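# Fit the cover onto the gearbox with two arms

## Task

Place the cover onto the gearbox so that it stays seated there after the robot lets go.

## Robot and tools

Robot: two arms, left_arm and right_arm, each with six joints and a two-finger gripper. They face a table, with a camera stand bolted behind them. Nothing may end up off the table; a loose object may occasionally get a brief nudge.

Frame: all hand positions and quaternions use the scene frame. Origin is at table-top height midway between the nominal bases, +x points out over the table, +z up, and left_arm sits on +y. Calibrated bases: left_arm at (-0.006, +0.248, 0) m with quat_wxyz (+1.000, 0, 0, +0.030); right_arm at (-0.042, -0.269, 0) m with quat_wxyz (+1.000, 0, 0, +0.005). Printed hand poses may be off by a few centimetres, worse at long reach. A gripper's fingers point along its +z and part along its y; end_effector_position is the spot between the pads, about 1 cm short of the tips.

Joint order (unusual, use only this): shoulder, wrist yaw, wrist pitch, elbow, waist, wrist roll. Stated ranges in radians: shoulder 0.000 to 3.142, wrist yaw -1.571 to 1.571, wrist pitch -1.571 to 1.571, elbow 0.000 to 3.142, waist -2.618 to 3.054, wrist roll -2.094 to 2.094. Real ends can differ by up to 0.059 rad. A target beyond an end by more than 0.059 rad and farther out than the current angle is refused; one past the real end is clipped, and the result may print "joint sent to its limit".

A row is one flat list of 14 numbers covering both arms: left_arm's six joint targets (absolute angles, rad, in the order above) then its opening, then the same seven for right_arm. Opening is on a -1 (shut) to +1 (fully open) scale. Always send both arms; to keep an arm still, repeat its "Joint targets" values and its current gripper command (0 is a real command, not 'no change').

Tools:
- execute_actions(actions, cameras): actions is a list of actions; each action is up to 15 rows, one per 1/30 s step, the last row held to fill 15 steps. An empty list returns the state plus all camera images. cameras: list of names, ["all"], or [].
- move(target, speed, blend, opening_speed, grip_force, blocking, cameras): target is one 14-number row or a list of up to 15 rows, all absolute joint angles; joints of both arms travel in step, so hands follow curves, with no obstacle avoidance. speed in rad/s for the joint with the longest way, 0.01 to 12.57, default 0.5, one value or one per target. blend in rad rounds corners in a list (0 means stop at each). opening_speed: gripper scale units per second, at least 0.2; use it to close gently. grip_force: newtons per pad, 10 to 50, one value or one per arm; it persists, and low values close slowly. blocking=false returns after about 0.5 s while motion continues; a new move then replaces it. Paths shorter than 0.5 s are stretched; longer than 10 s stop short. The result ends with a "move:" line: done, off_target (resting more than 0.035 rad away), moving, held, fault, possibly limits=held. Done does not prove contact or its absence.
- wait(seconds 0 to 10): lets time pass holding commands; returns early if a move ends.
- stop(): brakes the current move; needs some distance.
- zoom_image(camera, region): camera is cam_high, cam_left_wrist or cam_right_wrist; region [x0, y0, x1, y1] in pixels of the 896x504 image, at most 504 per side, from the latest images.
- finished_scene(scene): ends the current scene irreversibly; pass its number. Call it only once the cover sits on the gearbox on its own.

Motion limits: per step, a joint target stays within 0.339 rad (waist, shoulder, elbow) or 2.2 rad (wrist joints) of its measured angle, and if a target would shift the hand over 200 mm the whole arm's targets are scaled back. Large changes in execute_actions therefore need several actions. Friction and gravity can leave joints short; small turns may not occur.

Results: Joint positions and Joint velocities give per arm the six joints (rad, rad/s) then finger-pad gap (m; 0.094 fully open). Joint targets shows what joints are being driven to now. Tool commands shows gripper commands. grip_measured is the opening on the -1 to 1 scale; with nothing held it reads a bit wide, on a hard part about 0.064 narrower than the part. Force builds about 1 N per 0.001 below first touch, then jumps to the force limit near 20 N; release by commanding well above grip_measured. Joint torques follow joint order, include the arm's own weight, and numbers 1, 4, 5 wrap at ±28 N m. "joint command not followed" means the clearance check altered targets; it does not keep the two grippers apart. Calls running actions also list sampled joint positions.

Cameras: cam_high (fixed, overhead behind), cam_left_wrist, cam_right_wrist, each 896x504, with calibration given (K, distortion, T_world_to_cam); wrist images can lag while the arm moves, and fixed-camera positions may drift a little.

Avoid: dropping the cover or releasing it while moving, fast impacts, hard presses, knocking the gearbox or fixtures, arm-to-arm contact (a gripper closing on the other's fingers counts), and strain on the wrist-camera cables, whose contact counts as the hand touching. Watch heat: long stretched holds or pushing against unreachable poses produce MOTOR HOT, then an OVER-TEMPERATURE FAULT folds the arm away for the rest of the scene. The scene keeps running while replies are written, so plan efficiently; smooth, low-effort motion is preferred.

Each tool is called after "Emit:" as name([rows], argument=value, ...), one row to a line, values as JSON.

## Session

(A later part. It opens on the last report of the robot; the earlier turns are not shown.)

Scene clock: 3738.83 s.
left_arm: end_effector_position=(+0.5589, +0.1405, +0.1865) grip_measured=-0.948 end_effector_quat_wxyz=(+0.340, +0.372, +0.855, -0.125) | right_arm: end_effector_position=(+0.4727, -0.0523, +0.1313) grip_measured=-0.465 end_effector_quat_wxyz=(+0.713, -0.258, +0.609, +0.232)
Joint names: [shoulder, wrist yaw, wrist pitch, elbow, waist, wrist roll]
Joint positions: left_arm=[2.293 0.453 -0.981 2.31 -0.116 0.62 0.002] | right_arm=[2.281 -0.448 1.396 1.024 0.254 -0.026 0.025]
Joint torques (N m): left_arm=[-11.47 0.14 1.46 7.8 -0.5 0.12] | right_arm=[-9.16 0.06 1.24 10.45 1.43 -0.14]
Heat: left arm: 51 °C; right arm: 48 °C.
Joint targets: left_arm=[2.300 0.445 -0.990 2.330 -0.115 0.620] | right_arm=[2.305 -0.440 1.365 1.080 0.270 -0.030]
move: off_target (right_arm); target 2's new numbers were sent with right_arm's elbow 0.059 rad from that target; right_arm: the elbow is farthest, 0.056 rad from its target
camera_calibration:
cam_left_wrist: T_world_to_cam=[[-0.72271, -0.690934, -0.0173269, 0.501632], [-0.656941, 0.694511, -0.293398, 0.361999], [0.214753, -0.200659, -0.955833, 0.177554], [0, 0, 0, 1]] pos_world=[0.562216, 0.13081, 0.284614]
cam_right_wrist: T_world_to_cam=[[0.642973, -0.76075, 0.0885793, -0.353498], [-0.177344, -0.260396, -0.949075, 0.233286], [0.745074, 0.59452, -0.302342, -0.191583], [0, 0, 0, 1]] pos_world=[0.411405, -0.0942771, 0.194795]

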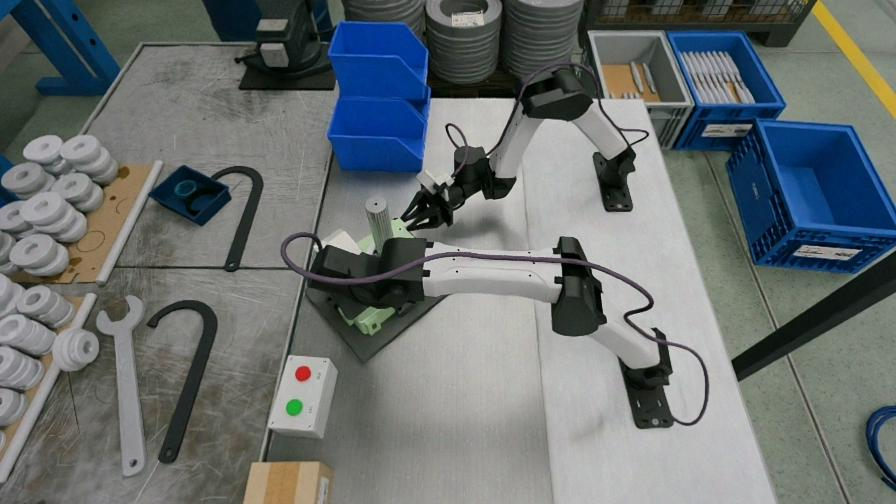

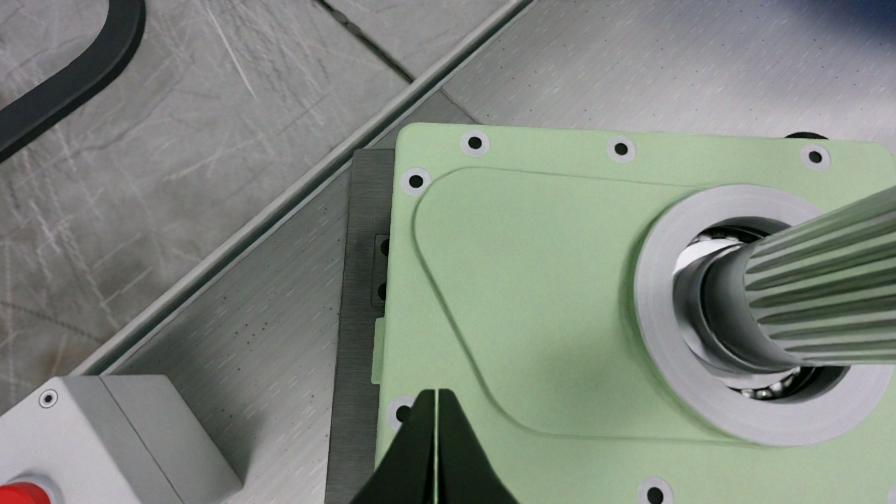

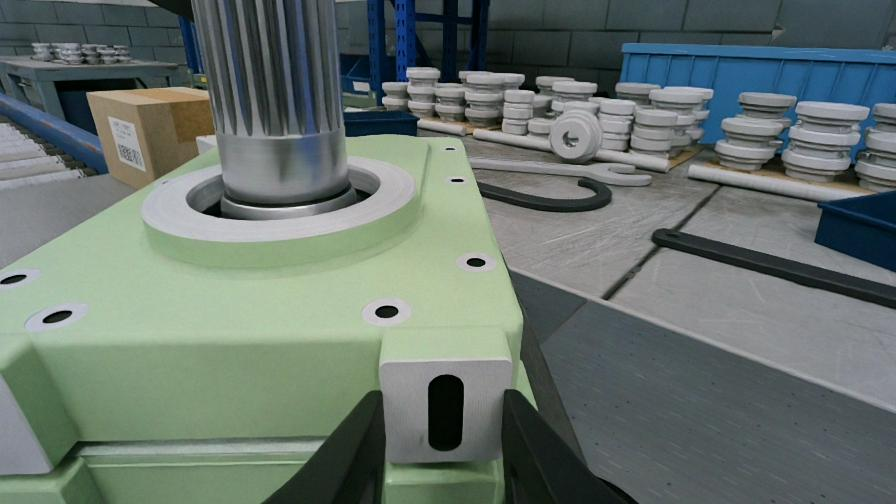

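Emit:
move([
  [2.365,0.445,-1.0,2.32,-0.115,0.62,-0.95,2.23,-0.44,1.33,1.06,0.265,-0.03,-0.95],
  [2.45,0.445,-1.12,2.27,-0.115,0.62,-0.95,2.17,-0.44,1.33,1.06,0.265,-0.03,-0.95],
], speed=0.2, cameras=["cam_left_wrist","cam_right_wrist"])

Scene clock: 3745.93 s.
left_arm: end_effector_position=(+0.5532, +0.1407, +0.1361) grip_measured=-0.948 end_effector_quat_wxyz=(+0.284, +0.363, +0.874, -0.154) | right_arm: end_effector_position=(+0.4745, -0.0525, +0.1357) grip_measured=-0.468 end_effector_quat_wxyz=(+0.699, -0.260, +0.625, +0.230)
Joint names: [shoulder, wrist yaw, wrist pitch, elbow, waist, wrist roll]
Joint positions: left_arm=[2.377 0.474 -1.027 2.309 -0.111 0.62 0.002] | right_arm=[2.231 -0.448 1.299 1.024 0.252 -0.036 0.025]
Joint torques (N m): left_arm=[-6.48 -0.04 0.32 2.91 -0.96 0.12] | right_arm=[-16.59 0.04 1.81 8.87 1.07 -0.02]
Heat: left arm: 52 °C; right arm: 49 °C.
Joint targets: left_arm=[2.450 0.445 -1.120 2.270 -0.115 0.620] | right_arm=[2.170 -0.440 1.330 1.060 0.265 -0.030]
move: off_target (left_arm, right_arm); left_arm: the wrist pitch is farthest, 0.093 rad from its target; right_arm: the shoulder is farthest, 0.061 rad from its target
camera_calibration:
cam_left_wrist: T_world_to_cam=[[-0.721713, -0.686918, 0.0852857, 0.481735], [-0.686806, 0.695301, -0.211789, 0.34861], [0.0861822, -0.211426, -0.973587, 0.205748], [0, 0, 0, 1]] pos_world=[0.56937, 0.132024, 0.23306]
cam_right_wrist: T_world_to_cam=[[0.64456, -0.760492, 0.0786992, -0.354514], [-0.214699, -0.278834, -0.936032, 0.252743], [0.733789, 0.586432, -0.343002, -0.181001], [0, 0, 0, 1]] pos_world=[0.415586, -0.092987, 0.202392]
Images, in order (width x height): cam_left_wrist 896x504, cam_right_wrist 896x504.

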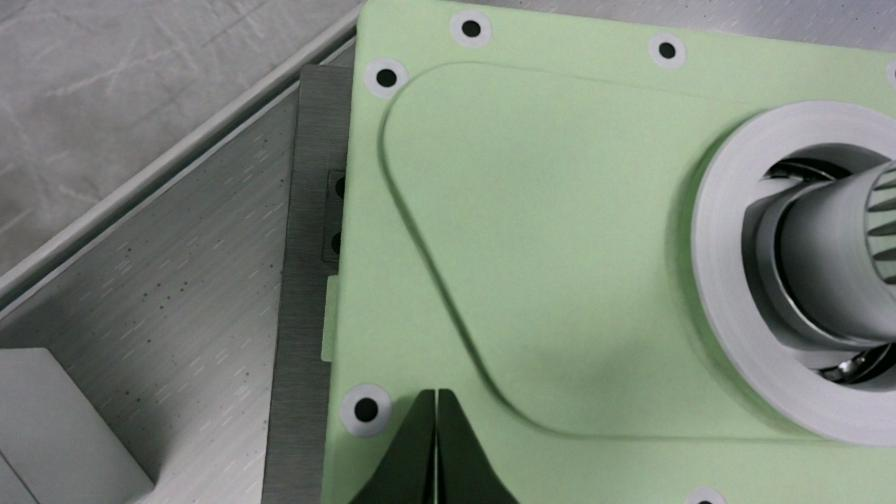

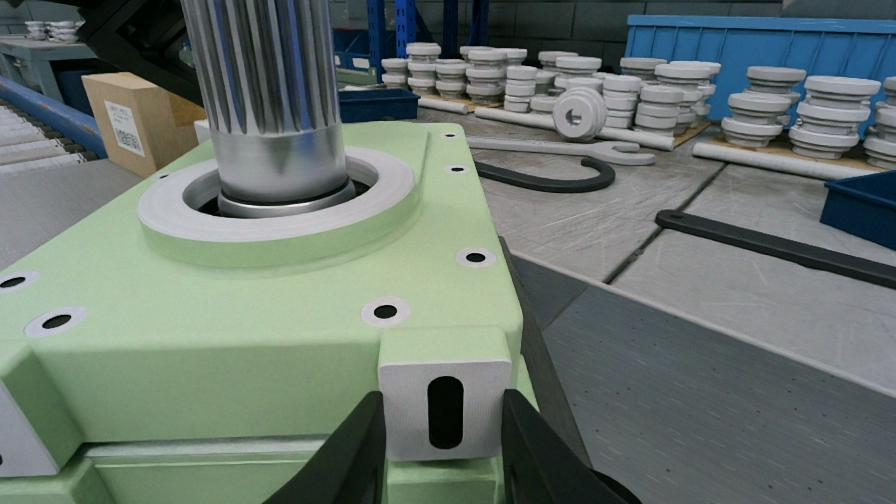

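Emit:
move([
  [2.52,0.445,-1.22,2.22,-0.115,0.62,-0.95,2.14,-0.44,1.33,1.06,0.265,-0.03,-0.95],
  [2.58,0.445,-1.32,2.18,-0.115,0.62,-0.95,2.11,-0.44,1.33,1.06,0.265,-0.03,-0.95],
], speed=0.2, cameras=["cam_left_wrist","cam_right_wrist"])

Scene clock: 3750.17 s.
left_arm: end_effector_position=(+0.5495, +0.1419, +0.1234) grip_measured=-0.948 end_effector_quat_wxyz=(+0.277, +0.353, +0.871, -0.202) | right_arm: end_effector_position=(+0.4752, -0.0526, +0.1402) grip_measured=-0.475 end_effector_quat_wxyz=(+0.691, -0.261, +0.635, +0.226)
Joint names: [shoulder, wrist yaw, wrist pitch, elbow, waist, wrist roll]
Joint positions: left_arm=[2.405 0.57 -1.03 2.295 -0.083 0.62 0.002] | right_arm=[2.195 -0.442 1.235 1.024 0.254 -0.046 0.025]
Joint torques (N m): left_arm=[1.84 -1.06 -1.84 -3.43 -3.48 0.11] | right_arm=[-18.65 -0.03 2.41 9.05 0.96 0.11]
Heat: left arm: 52 °C; right arm: 51 °C.
Joint targets: left_arm=[2.580 0.445 -1.320 2.180 -0.115 0.620] | right_arm=[2.110 -0.440 1.330 1.060 0.265 -0.030]
move: off_target (left_arm, right_arm); left_arm: the wrist pitch is farthest, 0.290 rad from its target; right_arm: the wrist pitch is farthest, 0.095 rad from its target
camera_calibration:
cam_left_wrist: T_world_to_cam=[[-0.725138, -0.665351, 0.177436, 0.468444], [-0.687654, 0.686155, -0.237328, 0.347413], [0.0361581, -0.29411, -0.955087, 0.230949], [0, 0, 0, 1]] pos_world=[0.570235, 0.141225, 0.219909]
cam_right_wrist: T_world_to_cam=[[0.641833, -0.763038, 0.0763137, -0.353996], [-0.235443, -0.290792, -0.927365, 0.265098], [0.729806, 0.577246, -0.366292, -0.175201], [0, 0, 0, 1]] pos_world=[0.417485, -0.09189, 0.208682]
Images, in order (width x height): cam_left_wrist 896x504, cam_right_wrist 896x504.

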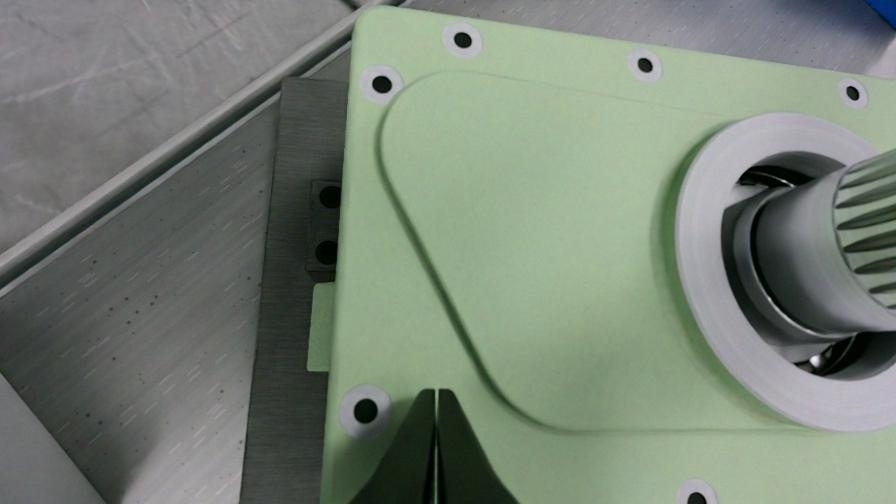

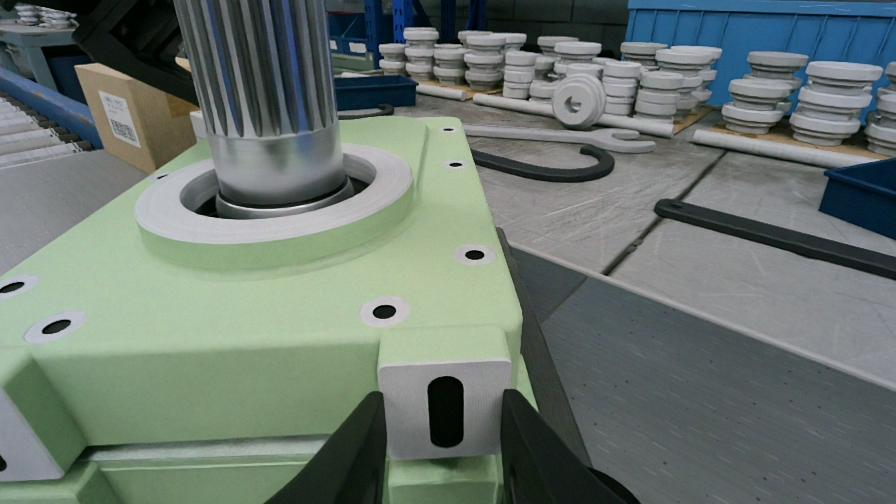

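Emit:
move([
  [2.64,0.445,-1.40,2.14,-0.115,0.62,-0.95,2.09,-0.44,1.33,1.06,0.265,-0.03,-0.95],
  [2.64,0.445,-1.40,2.14,-0.115,0.62,-0.95,2.09,-0.44,1.33,1.06,0.325,-0.03,-0.95],
  [2.64,0.445,-1.40,2.14,-0.115,0.62,-0.95,2.09,-0.44,1.33,1.06,0.205,-0.03,-0.95],
  [2.64,0.445,-1.40,2.14,-0.115,0.62,-0.95,2.09,-0.44,1.33,1.06,0.325,-0.03,-0.95],
  [2.64,0.445,-1.40,2.14,-0.115,0.62,-0.95,2.09,-0.44,1.33,1.06,0.265,-0.03,-0.95],
], speed=0.25, blend=0.01, cameras=["cam_left_wrist","cam_right_wrist"])

Scene clock: 3760.63 s.
left_arm: end_effector_position=(+0.5489, +0.1425, +0.1216) grip_measured=-0.948 end_effector_quat_wxyz=(+0.279, +0.349, +0.866, -0.224) | right_arm: end_effector_position=(+0.4684, -0.0479, +0.1933) grip_measured=-0.948 end_effector_quat_wxyz=(+0.735, -0.264, +0.582, +0.228)
Joint names: [shoulder, wrist yaw, wrist pitch, elbow, waist, wrist roll]
Joint positions: left_arm=[2.414 0.619 -1.028 2.291 -0.069 0.62 0.002] | right_arm=[2.13 -0.445 1.303 1.031 0.264 -0.035 0.002]
Joint torques (N m): left_arm=[4.46 -1.42 -2.45 -5.52 -4.41 0.12] | right_arm=[-14.43 0.03 1.74 8.62 -0.06 -0.02]
Heat: left arm: 49 °C; right arm: 57 °C.
Joint targets: left_arm=[2.623 0.459 -1.371 2.152 -0.111 0.620] | right_arm=[2.090 -0.440 1.330 1.060 0.265 -0.030]
move: off_target (left_arm, right_arm); left_arm: the wrist pitch is farthest, 0.372 rad from its target; right_arm: the shoulder is farthest, 0.040 rad from its target
camera_calibration:
cam_left_wrist: T_world_to_cam=[[-0.727187, -0.65188, 0.21506, 0.46323], [-0.686042, 0.679513, -0.260017, 0.348993], [0.0233636, -0.336621, -0.94135, 0.240773], [0, 0, 0, 1]] pos_world=[0.570653, 0.145875, 0.217774]
cam_right_wrist: T_world_to_cam=[[0.639993, -0.758207, 0.124625, -0.358319], [-0.109941, -0.250882, -0.961754, 0.263932], [0.760475, 0.601815, -0.24392, -0.190404], [0, 0, 0, 1]] pos_world=[0.403136, -0.090876, 0.25205]
Images, in order (width x height): cam_left_wrist 896x504, cam_right_wrist 896x504.

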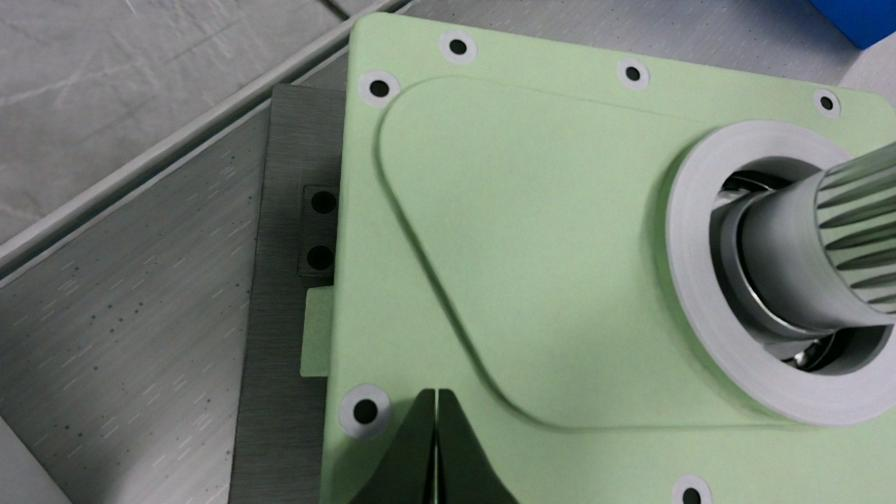

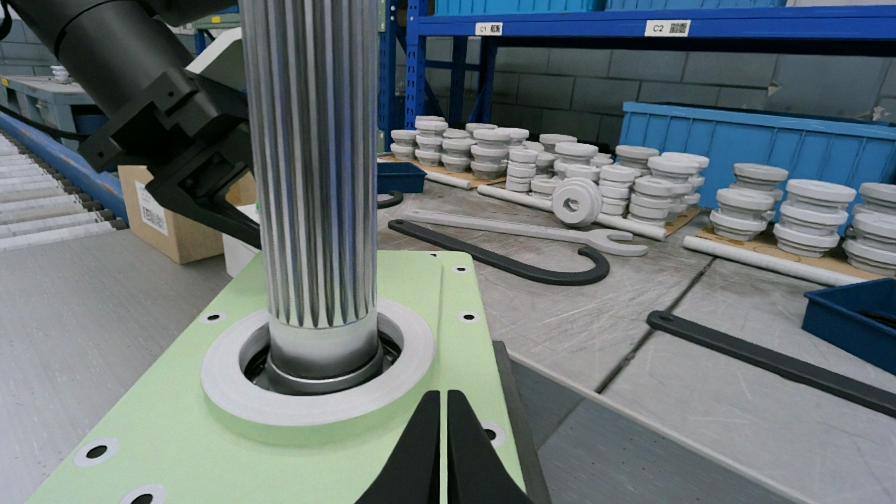

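Emit:
move([
  [2.66,0.445,-1.32,2.06,-0.115,0.62,-0.95,1.95,-0.55,1.207,0.885,0.17,-0.02,-0.95],
  [2.70,0.445,-1.35,2.00,-0.115,0.62,-0.95,1.95,-0.55,1.207,0.885,0.17,-0.02,-0.95],
], speed=0.3, cameras=["cam_left_wrist","cam_right_wrist"])

Scene clock: 3785.17 s.
left_arm: end_effector_position=(+0.5493, +0.1429, +0.1206) grip_measured=-0.949 end_effector_quat_wxyz=(+0.310, +0.339, +0.837, -0.298) | right_arm: end_effector_position=(+0.4488, -0.0871, +0.1889) grip_measured=-0.948 end_effector_quat_wxyz=(+0.703, -0.263, +0.619, +0.232)
Joint names: [shoulder, wrist yaw, wrist pitch, elbow, waist, wrist roll]
Joint positions: left_arm=[2.414 0.803 -0.93 2.207 -0.025 0.62 0.002] | right_arm=[1.992 -0.535 1.206 0.897 0.175 -0.026 0.002]
Joint torques (N m): left_arm=[3.38 -2.32 -1.86 -5.67 -6.22 0.14] | right_arm=[-13.52 -0.16 1.52 4.86 -0.65 -0.01]
Heat: left arm: 46 °C; right arm: 59 °C.
Joint targets: left_arm=[2.610 0.558 -1.218 2.065 -0.087 0.620] | right_arm=[1.950 -0.550 1.207 0.885 0.170 -0.020]
move: off_target (left_arm, right_arm); left_arm: the wrist pitch is farthest, 0.420 rad from its target; right_arm: the shoulder is farthest, 0.042 rad from its target
camera_calibration:
cam_left_wrist: T_world_to_cam=[[-0.750865, -0.584482, 0.307544, 0.456264], [-0.660017, 0.647072, -0.381675, 0.35373], [0.0240792, -0.489571, -0.871631, 0.252997], [0, 0, 0, 1]] pos_world=[0.569969, 0.161649, 0.215209]
cam_right_wrist: T_world_to_cam=[[0.650956, -0.754291, 0.0854492, -0.37215], [-0.198718, -0.27796, -0.939813, 0.281014], [0.732644, 0.594796, -0.330831, -0.124586], [0, 0, 0, 1]] pos_world=[0.389373, -0.128495, 0.254684]
Images, in order (width x height): cam_left_wrist 896x504, cam_right_wrist 896x504.

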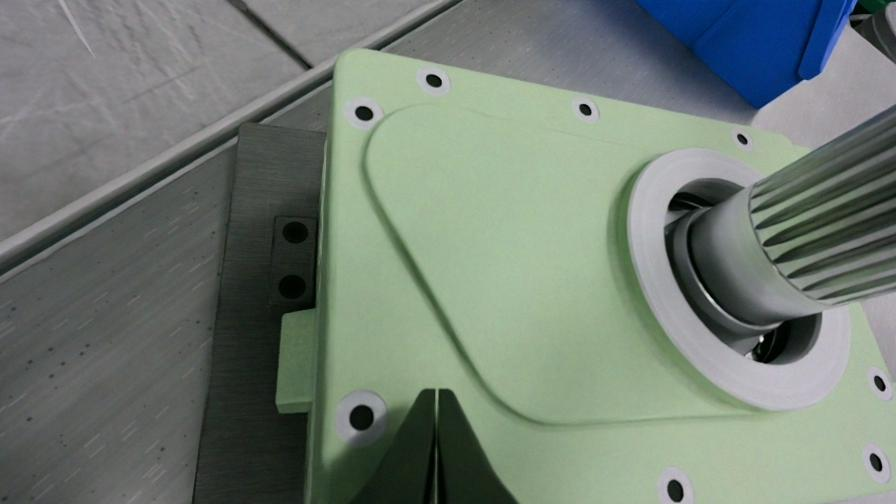

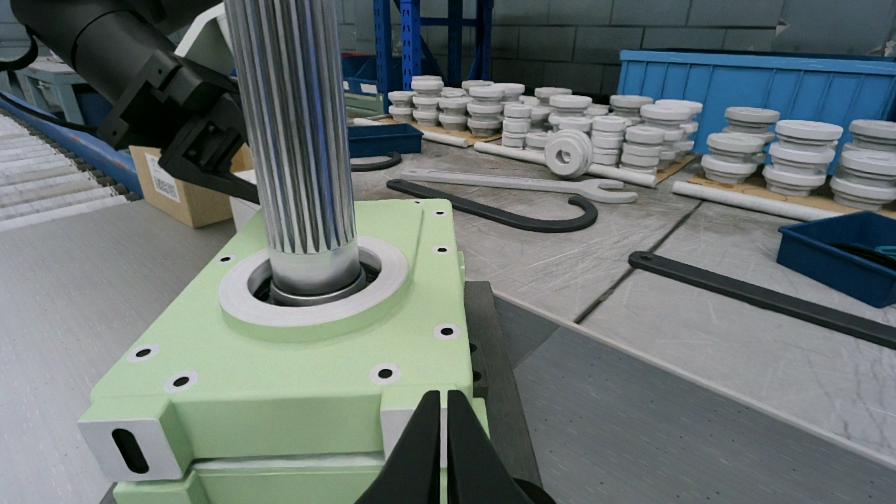

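Emit:
move([
  [2.40,0.6,-1.0,2.30,-0.07,0.62,-0.95,1.5,-0.5,1.0,0.6,0.17,-0.02,-0.95],
  [2.28,0.5,-0.98,2.32,-0.10,0.62,-0.95,0.8,-0.4,0.8,0.35,0,0,-0.95],
  [2.08,0.6,-0.78,2.12,-0.06,0.65,-0.95,0.8,-0.4,0.8,0.35,0,0,-0.95],
  [2.04,0.95,0.15,1.45,0.12,0.3,-0.95,0.8,-0.4,0.8,0.35,0,0,-0.95],
  [2.0,1.3,1.0,0.97,0.3,0,0.2,0.8,-0.4,0.8,0.35,0,0,-0.95],
  [2.375,1.1035,1.4726,0.895,0.2555,0,0.2,0.8,-0.4,0.8,0.35,0,0,-0.95],
], speed=0.8, blend=0.05, cameras=["cam_left_wrist","cam_high"])

Emit:
zoom_image(camera="cam_left_wrist", region=[390, 150, 470, 210])

Emit:
zoom_image(camera="cam_left_wrist", region=[394, 100, 896, 300])

Emit:
zoom_image(camera="cam_high", region=[310, 210, 455, 345])

Scene clock: 3800.93 s.
left_arm: end_effector_position=(+0.4650, +0.2396, +0.0617) grip_measured=+0.198 end_effector_quat_wxyz=(+0.651, +0.273, +0.653, -0.273) | right_arm: end_effector_position=(+0.2601, -0.1944, +0.3342) grip_measured=-0.948 end_effector_quat_wxyz=(+0.803, -0.174, +0.558, +0.120)
Joint names: [shoulder, wrist yaw, wrist pitch, elbow, waist, wrist roll]
Joint positions: left_arm=[2.359 1.113 1.456 0.897 0.259 0.003 0.056] | right_arm=[0.806 -0.411 0.795 0.364 0.007 -0.008 0.002]
Joint torques (N m): left_arm=[-8.16 -0.05 2.08 3.07 -0.92 0.1] | right_arm=[-1.57 0.12 1.45 6.54 -0.81 0.01]
Heat: left arm: 47 °C; right arm: 57 °C.
Joint targets: left_arm=[2.375 1.103 1.472 0.895 0.255 0.000] | right_arm=[0.800 -0.400 0.800 0.350 0.000 0.000]
move: done; blend cut to 0 rad at target 5; target 5's new numbers were sent with left_arm's shoulder 0.039 rad from that target
camera_calibration:
cam_left_wrist: T_world_to_cam=[[-0.724893, -0.688703, 0.0147954, 0.498598], [-0.305635, 0.302299, -0.902886, 0.16298], [0.617347, -0.659017, -0.429626, -0.0115268], [0, 0, 0, 1]] pos_world=[0.418359, 0.286521, 0.134823]
Images, in order (width x height): cam_high 896x504, cam_left_wrist 896x504.

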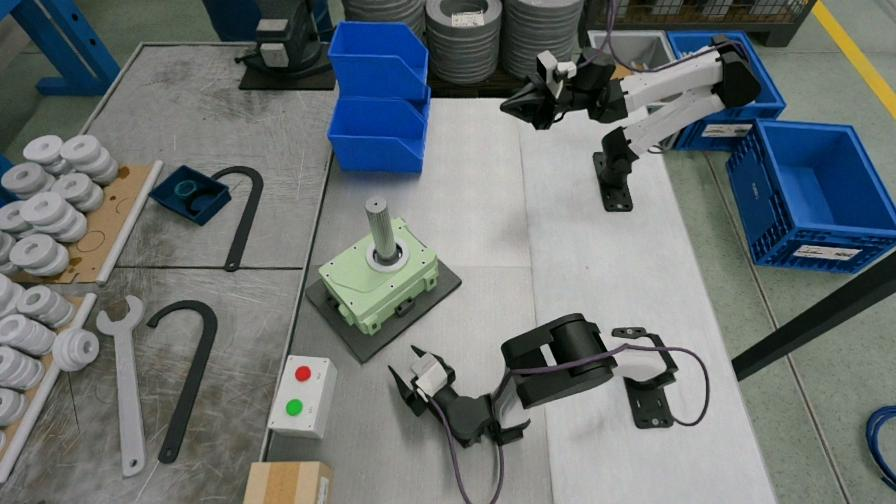

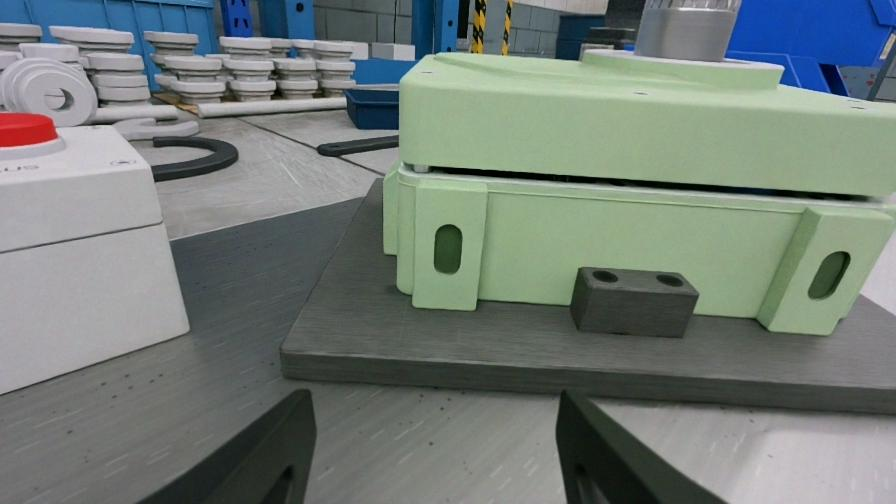

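Scaled by 6.300 from the camera's 896x504 image, which has a finer 1280x720 frame.

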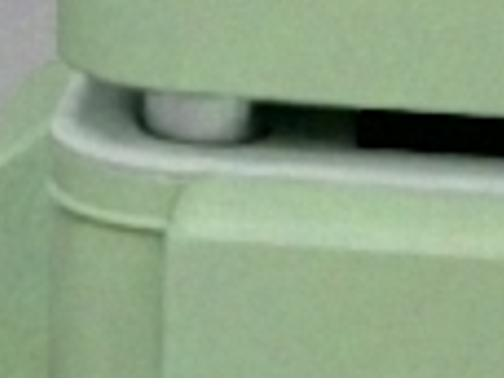

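Scaled by 1.004 from the camera's 896x504 image, which has a finer 1280x720 frame.

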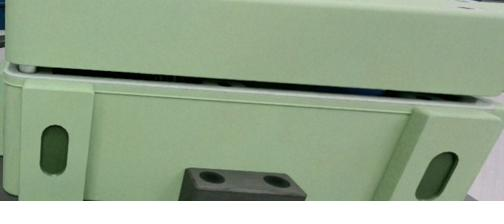

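Scaled by 3.476 from the camera's 896x504 image, which has a finer 1280x720 frame.

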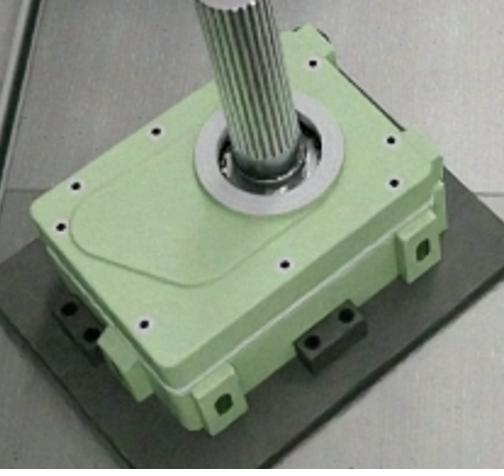

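Emit:
move([
  [2.375,1.1035,1.4726,0.895,0.2555,0,0.2,2.1,-0.9,1.1,1.1,0,0,-0.95],
  [2.375,1.1035,1.4726,0.895,0.2555,0,0.2,2.45,-1.26,1.25,1.35,-0.035,0,-0.95],
], speed=0.9, blend=0.05, cameras=["cam_right_wrist"])

Emit:
zoom_image(camera="cam_right_wrist", region=[400, 230, 500, 310])

Emit:
zoom_image(camera="cam_right_wrist", region=[150, 150, 600, 320])

Emit:
move([
  [2.375,1.1035,1.4726,0.895,0.2555,0,0.2,2.1,-0.9,1.1,1.1,0,0,-0.95],
  [2.0,1.47,1.05,0.945,0.362,0,0.2,1.5,-0.5,0.9,0.7,0.2,0,-0.95],
  [2.0,1.47,1.05,0.945,0.362,0,0.2,1.848,-0.326,0.968,0.776,0.417,-0.087,-0.95],
], speed=0.9, blend=0.05, cameras=["cam_right_wrist"])

Emit:
zoom_image(camera="cam_right_wrist", region=[640, 210, 860, 430])

Emit:
zoom_image(camera="cam_right_wrist", region=[340, 230, 560, 450])

Scene clock: 3817.00 s.
left_arm: end_effector_position=(+0.4651, +0.2397, +0.0617) grip_measured=+0.198 end_effector_quat_wxyz=(+0.651, +0.273, +0.653, -0.273) | right_arm: end_effector_position=(+0.4734, -0.1154, +0.1011) grip_measured=-0.948 end_effector_quat_wxyz=(+0.609, -0.427, +0.549, +0.382)
Joint names: [shoulder, wrist yaw, wrist pitch, elbow, waist, wrist roll]
Joint positions: left_arm=[2.359 1.112 1.457 0.897 0.259 0.003 0.056] | right_arm=[2.445 -1.241 1.228 1.321 -0.031 -0.003 0.002]
Joint torques (N m): left_arm=[-8.21 -0.07 2.09 3.04 -0.85 0.1] | right_arm=[-12.29 -0.14 1.38 8.24 -0.53 -0.04]
Heat: left arm: 47 °C; right arm: 52 °C.
Joint targets: left_arm=[2.375 1.103 1.473 0.895 0.255 0.000] | right_arm=[2.450 -1.260 1.250 1.350 -0.035 0.000]
move: done
camera_calibration:
cam_right_wrist: T_world_to_cam=[[0.932534, -0.345799, 0.10394, -0.490043], [-0.0458348, -0.398891, -0.915852, 0.106764], [0.358161, 0.849299, -0.387829, 0.0574758], [0, 0, 0, 1]] pos_world=[0.44129, -0.175683, 0.171006]
Images, in order (width x height): cam_right_wrist 896x504.

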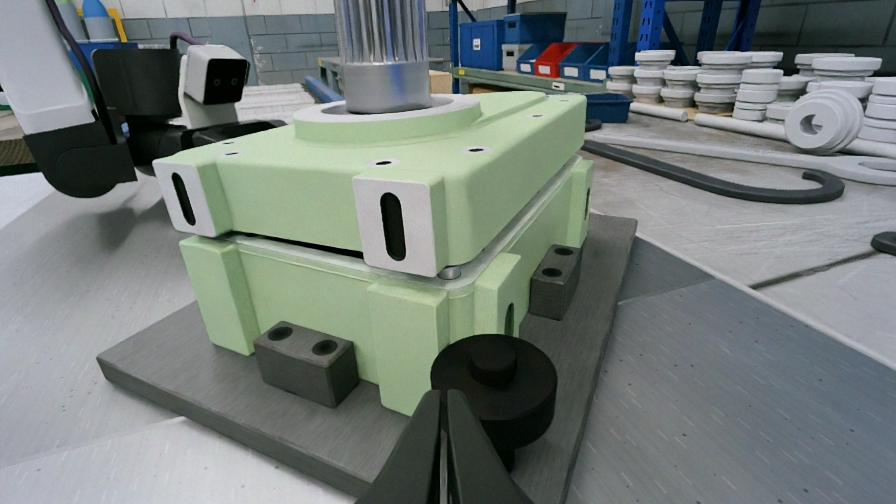

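Scaled by 5.040 from the camera's 896x504 image, which has a finer 1280x720 frame.

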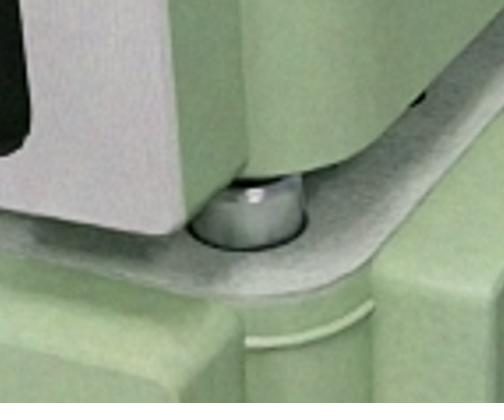

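Scaled by 1.120 from the camera's 896x504 image, which has a finer 1280x720 frame.

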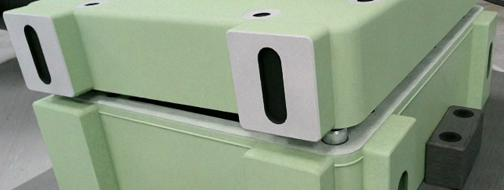

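Scene clock: 3819.37 s.
left_arm: end_effector_position=(+0.4248, +0.2502, +0.1561) grip_measured=+0.198 end_effector_quat_wxyz=(+0.605, +0.343, +0.620, -0.363) | right_arm: end_effector_position=(+0.3821, -0.0133, +0.1400) grip_measured=-0.948 end_effector_quat_wxyz=(+0.610, -0.293, +0.697, +0.236)
Joint names: [shoulder, wrist yaw, wrist pitch, elbow, waist, wrist roll]
Joint positions: left_arm=[2.029 1.464 1.059 0.932 0.357 0.003 0.056] | right_arm=[1.847 -0.338 0.949 0.746 0.416 -0.079 0.002]
Joint torques (N m): left_arm=[-11.17 0.12 1.55 5.85 -0.13 0.09] | right_arm=[-8.53 0.05 1.78 8.91 -0.18 -0.21]
Heat: left arm: 48 °C; right arm: 52 °C.
Joint targets: left_arm=[2.000 1.470 1.050 0.945 0.362 0.000] | right_arm=[1.848 -0.326 0.968 0.776 0.417 -0.087]
move: done
camera_calibration:
cam_right_wrist: T_world_to_cam=[[0.695713, -0.717633, 0.0314007, -0.277916], [-0.373982, -0.399188, -0.83713, 0.293282], [0.613287, 0.570658, -0.546103, -0.0603622], [0, 0, 0, 1]] pos_world=[0.340051, -0.0479209, 0.221278]
Images, in order (width x height): cam_right_wrist 896x504.

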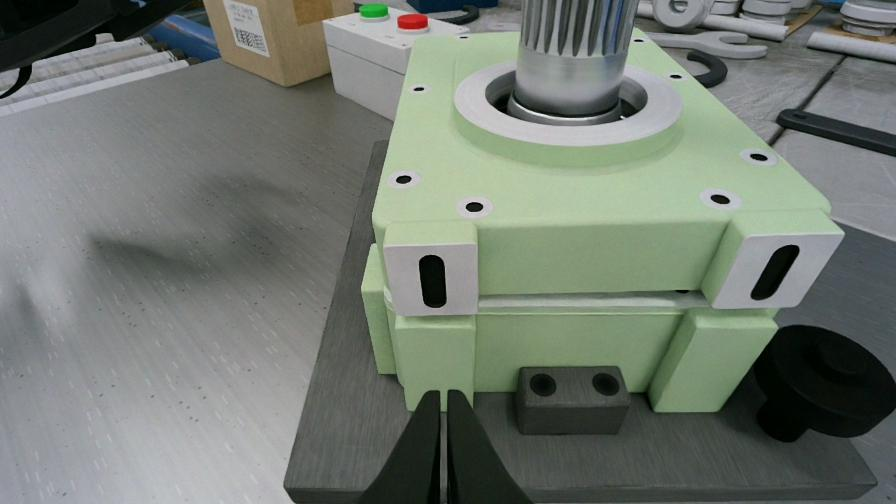

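Scaled by 2.291 from the camera's 896x504 image, which has a finer 1280x720 frame.

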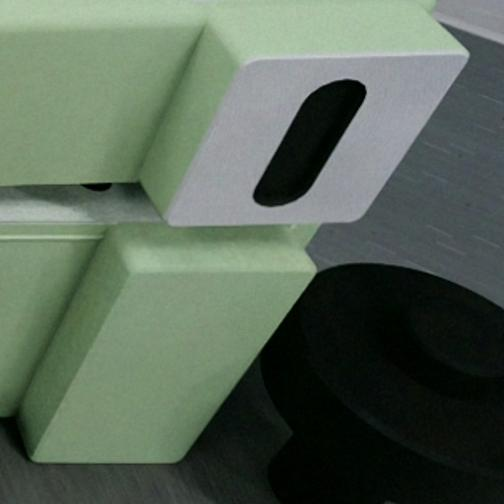

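Scaled by 2.291 from the camera's 896x504 image, which has a finer 1280x720 frame.

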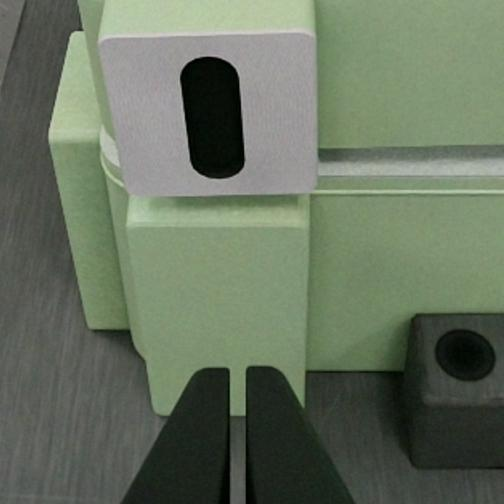

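Emit:
move(target=[1.63,0.751,0.23,0.883,-0.069,0.388,1.0,1.848,-0.326,0.968,0.776,0.417,-0.087,-0.95], speed=0.7, cameras=["all"])

Scene clock: 3869.57 s.
left_arm: end_effector_position=(+0.4274, +0.1250, +0.1506) grip_measured=+0.998 end_effector_quat_wxyz=(+0.516, +0.336, +0.754, -0.231) | right_arm: end_effector_position=(+0.3822, -0.0134, +0.1400) grip_measured=-0.948 end_effector_quat_wxyz=(+0.611, -0.293, +0.697, +0.236)
Joint names: [shoulder, wrist yaw, wrist pitch, elbow, waist, wrist roll]
Joint positions: left_arm=[1.656 0.761 0.24 0.893 -0.068 0.378 0.094] | right_arm=[1.847 -0.337 0.949 0.746 0.416 -0.08 0.002]
Joint torques (N m): left_arm=[-9.35 0.13 1.89 5.23 -0.68 0.24] | right_arm=[-8.51 0.02 1.79 8.9 -0.06 -0.18]
Heat: left arm: 57 °C; right arm: 48 °C.
Joint targets: left_arm=[1.630 0.751 0.230 0.883 -0.069 0.388] | right_arm=[1.848 -0.326 0.968 0.776 0.417 -0.087]
move: done
camera_calibration:
cam_left_wrist: T_world_to_cam=[[-0.752615, -0.658182, 0.0191312, 0.39839], [-0.487496, 0.537438, -0.688119, 0.282422], [0.442626, -0.527216, -0.725345, 0.0770618], [0, 0, 0, 1]] pos_world=[0.403404, 0.151057, 0.242614]
cam_right_wrist: T_world_to_cam=[[0.695194, -0.718116, 0.0318667, -0.277936], [-0.373989, -0.399199, -0.837121, 0.293319], [0.613871, 0.570044, -0.546088, -0.0606567], [0, 0, 0, 1]] pos_world=[0.340153, -0.0479202, 0.221276]

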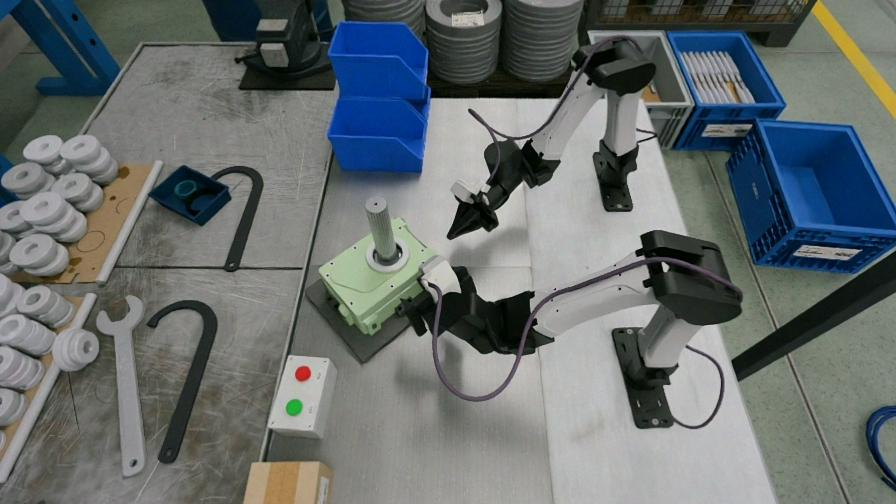

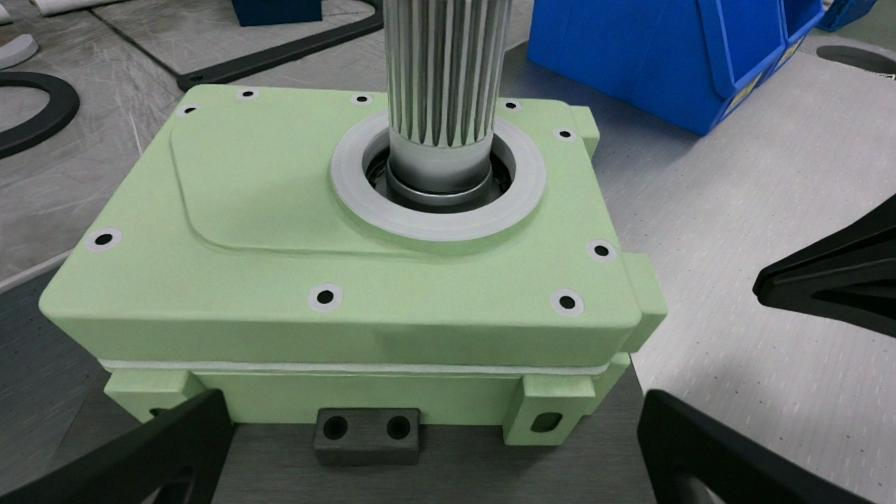

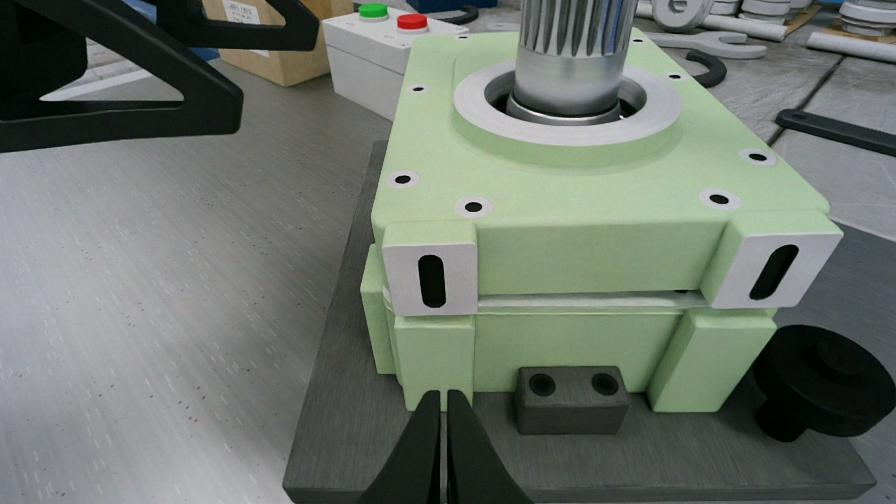

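Emit:
move(target=[1.725,0.672,0.257,1.008,-0.159,0.324,1.0,1.848,-0.326,0.968,0.776,0.417,-0.087,-0.95], speed=0.3, cameras=["cam_left_wrist","cam_right_wrist"])

Scene clock: 3878.10 s.
left_arm: end_effector_position=(+0.4474, +0.0942, +0.1649) grip_measured=+0.998 end_effector_quat_wxyz=(+0.524, +0.341, +0.747, -0.226) | right_arm: end_effector_position=(+0.3822, -0.0134, +0.1400) grip_measured=-0.948 end_effector_quat_wxyz=(+0.611, -0.293, +0.697, +0.236)
Joint names: [shoulder, wrist yaw, wrist pitch, elbow, waist, wrist roll]
Joint positions: left_arm=[1.706 0.682 0.251 0.987 -0.157 0.329 0.094] | right_arm=[1.847 -0.337 0.949 0.746 0.416 -0.08 0.002]
Joint torques (N m): left_arm=[-6.17 0.11 2.14 7.91 -0.76 0.09] | right_arm=[-8.51 0.02 1.79 8.91 -0.06 -0.18]
Heat: left arm: 55 °C; right arm: 48 °C.
Joint targets: left_arm=[1.725 0.672 0.257 1.008 -0.159 0.324] | right_arm=[1.848 -0.326 0.968 0.776 0.417 -0.087]
move: done
camera_calibration:
cam_left_wrist: T_world_to_cam=[[-0.754255, -0.656579, -0.00191057, 0.397087], [-0.469514, 0.541391, -0.697462, 0.311806], [0.458973, -0.525167, -0.71662, 0.0534038], [0, 0, 0, 1]] pos_world=[0.421391, 0.119956, 0.256502]
cam_right_wrist: T_world_to_cam=[[0.695194, -0.718116, 0.0318667, -0.277936], [-0.373989, -0.399199, -0.837121, 0.293319], [0.613871, 0.570044, -0.546088, -0.0606567], [0, 0, 0, 1]] pos_world=[0.340153, -0.0479202, 0.221276]
Images, in order (width x height): cam_left_wrist 896x504, cam_right_wrist 896x504.

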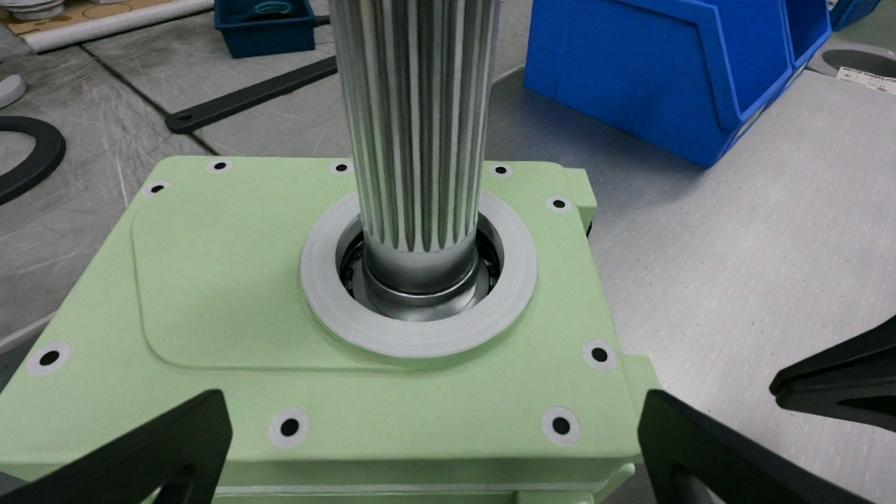

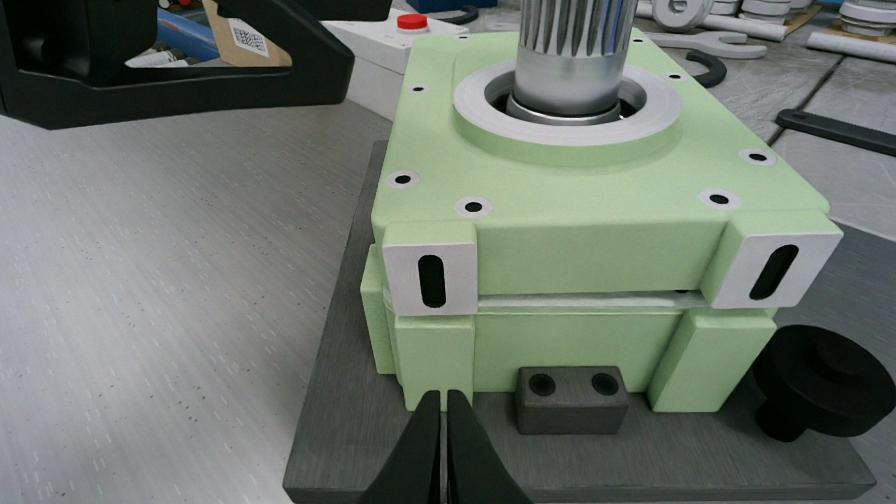

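Emit:
move(target=[1.838,0.615,0.186,1.198,-0.214,0.287,1.0,1.848,-0.326,0.968,0.776,0.417,-0.087,-0.95], speed=0.2, cameras=["cam_left_wrist","cam_right_wrist","cam_high"])

Scene clock: 3894.50 s.
left_arm: end_effector_position=(+0.4841, +0.0715, +0.1794) grip_measured=+0.998 end_effector_quat_wxyz=(+0.526, +0.336, +0.749, -0.223) | right_arm: end_effector_position=(+0.3822, -0.0134, +0.1400) grip_measured=-0.948 end_effector_quat_wxyz=(+0.611, -0.293, +0.697, +0.236)
Joint names: [shoulder, wrist yaw, wrist pitch, elbow, waist, wrist roll]
Joint positions: left_arm=[1.816 0.625 0.197 1.177 -0.21 0.292 0.094] | right_arm=[1.847 -0.337 0.949 0.746 0.416 -0.08 0.002]
Joint torques (N m): left_arm=[-7.02 0.06 2.03 8.17 -0.9 0.08] | right_arm=[-8.51 0.02 1.79 8.9 -0.05 -0.17]
Heat: left arm: 52 °C; right arm: 47 °C.
Joint targets: left_arm=[1.838 0.615 0.186 1.198 -0.214 0.287] | right_arm=[1.848 -0.326 0.968 0.776 0.417 -0.087]
move: done
camera_calibration:
cam_left_wrist: T_world_to_cam=[[-0.746704, -0.665154, -0.00199096, 0.406834], [-0.474571, 0.534847, -0.699086, 0.354575], [0.466065, -0.521065, -0.715035, 0.0310618], [0, 0, 0, 1]] pos_world=[0.457578, 0.0971488, 0.270899]
cam_right_wrist: T_world_to_cam=[[0.695194, -0.718116, 0.0318667, -0.277936], [-0.373989, -0.399199, -0.837121, 0.293319], [0.613871, 0.570044, -0.546088, -0.0606567], [0, 0, 0, 1]] pos_world=[0.340153, -0.0479202, 0.221276]

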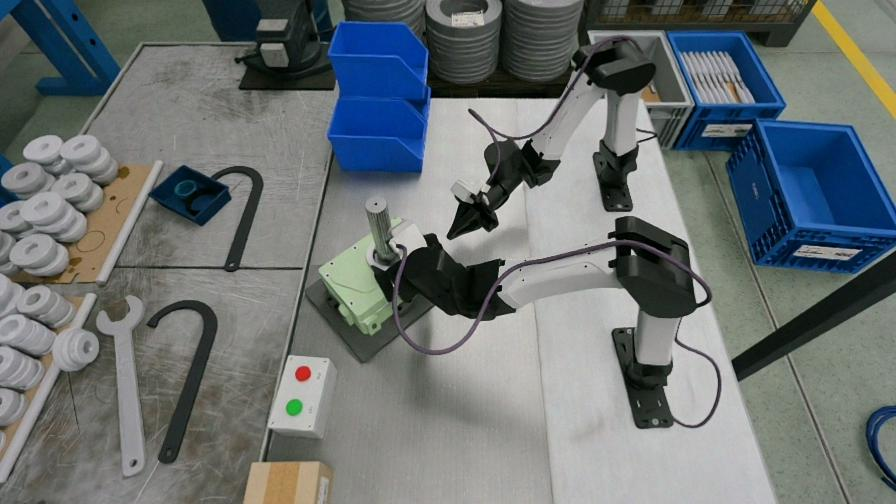

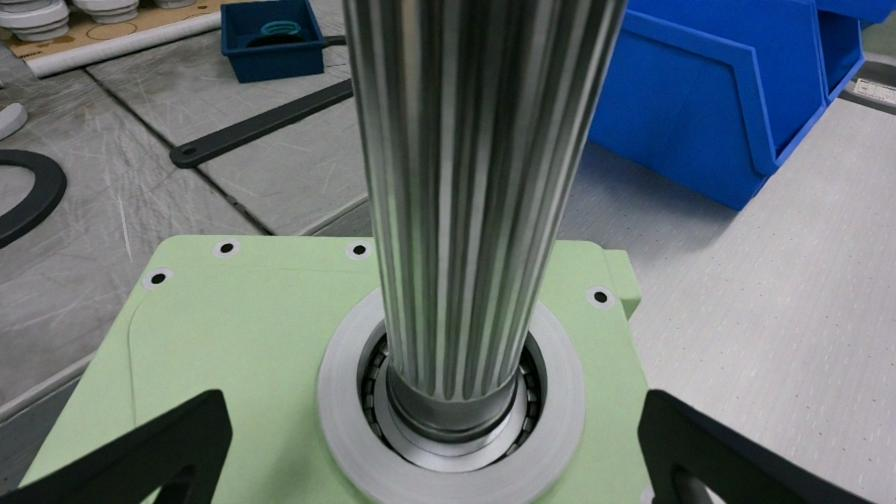

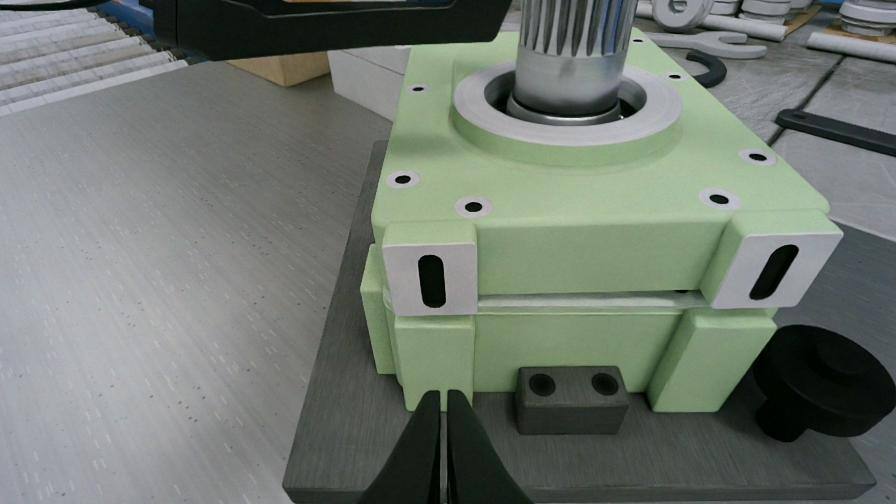

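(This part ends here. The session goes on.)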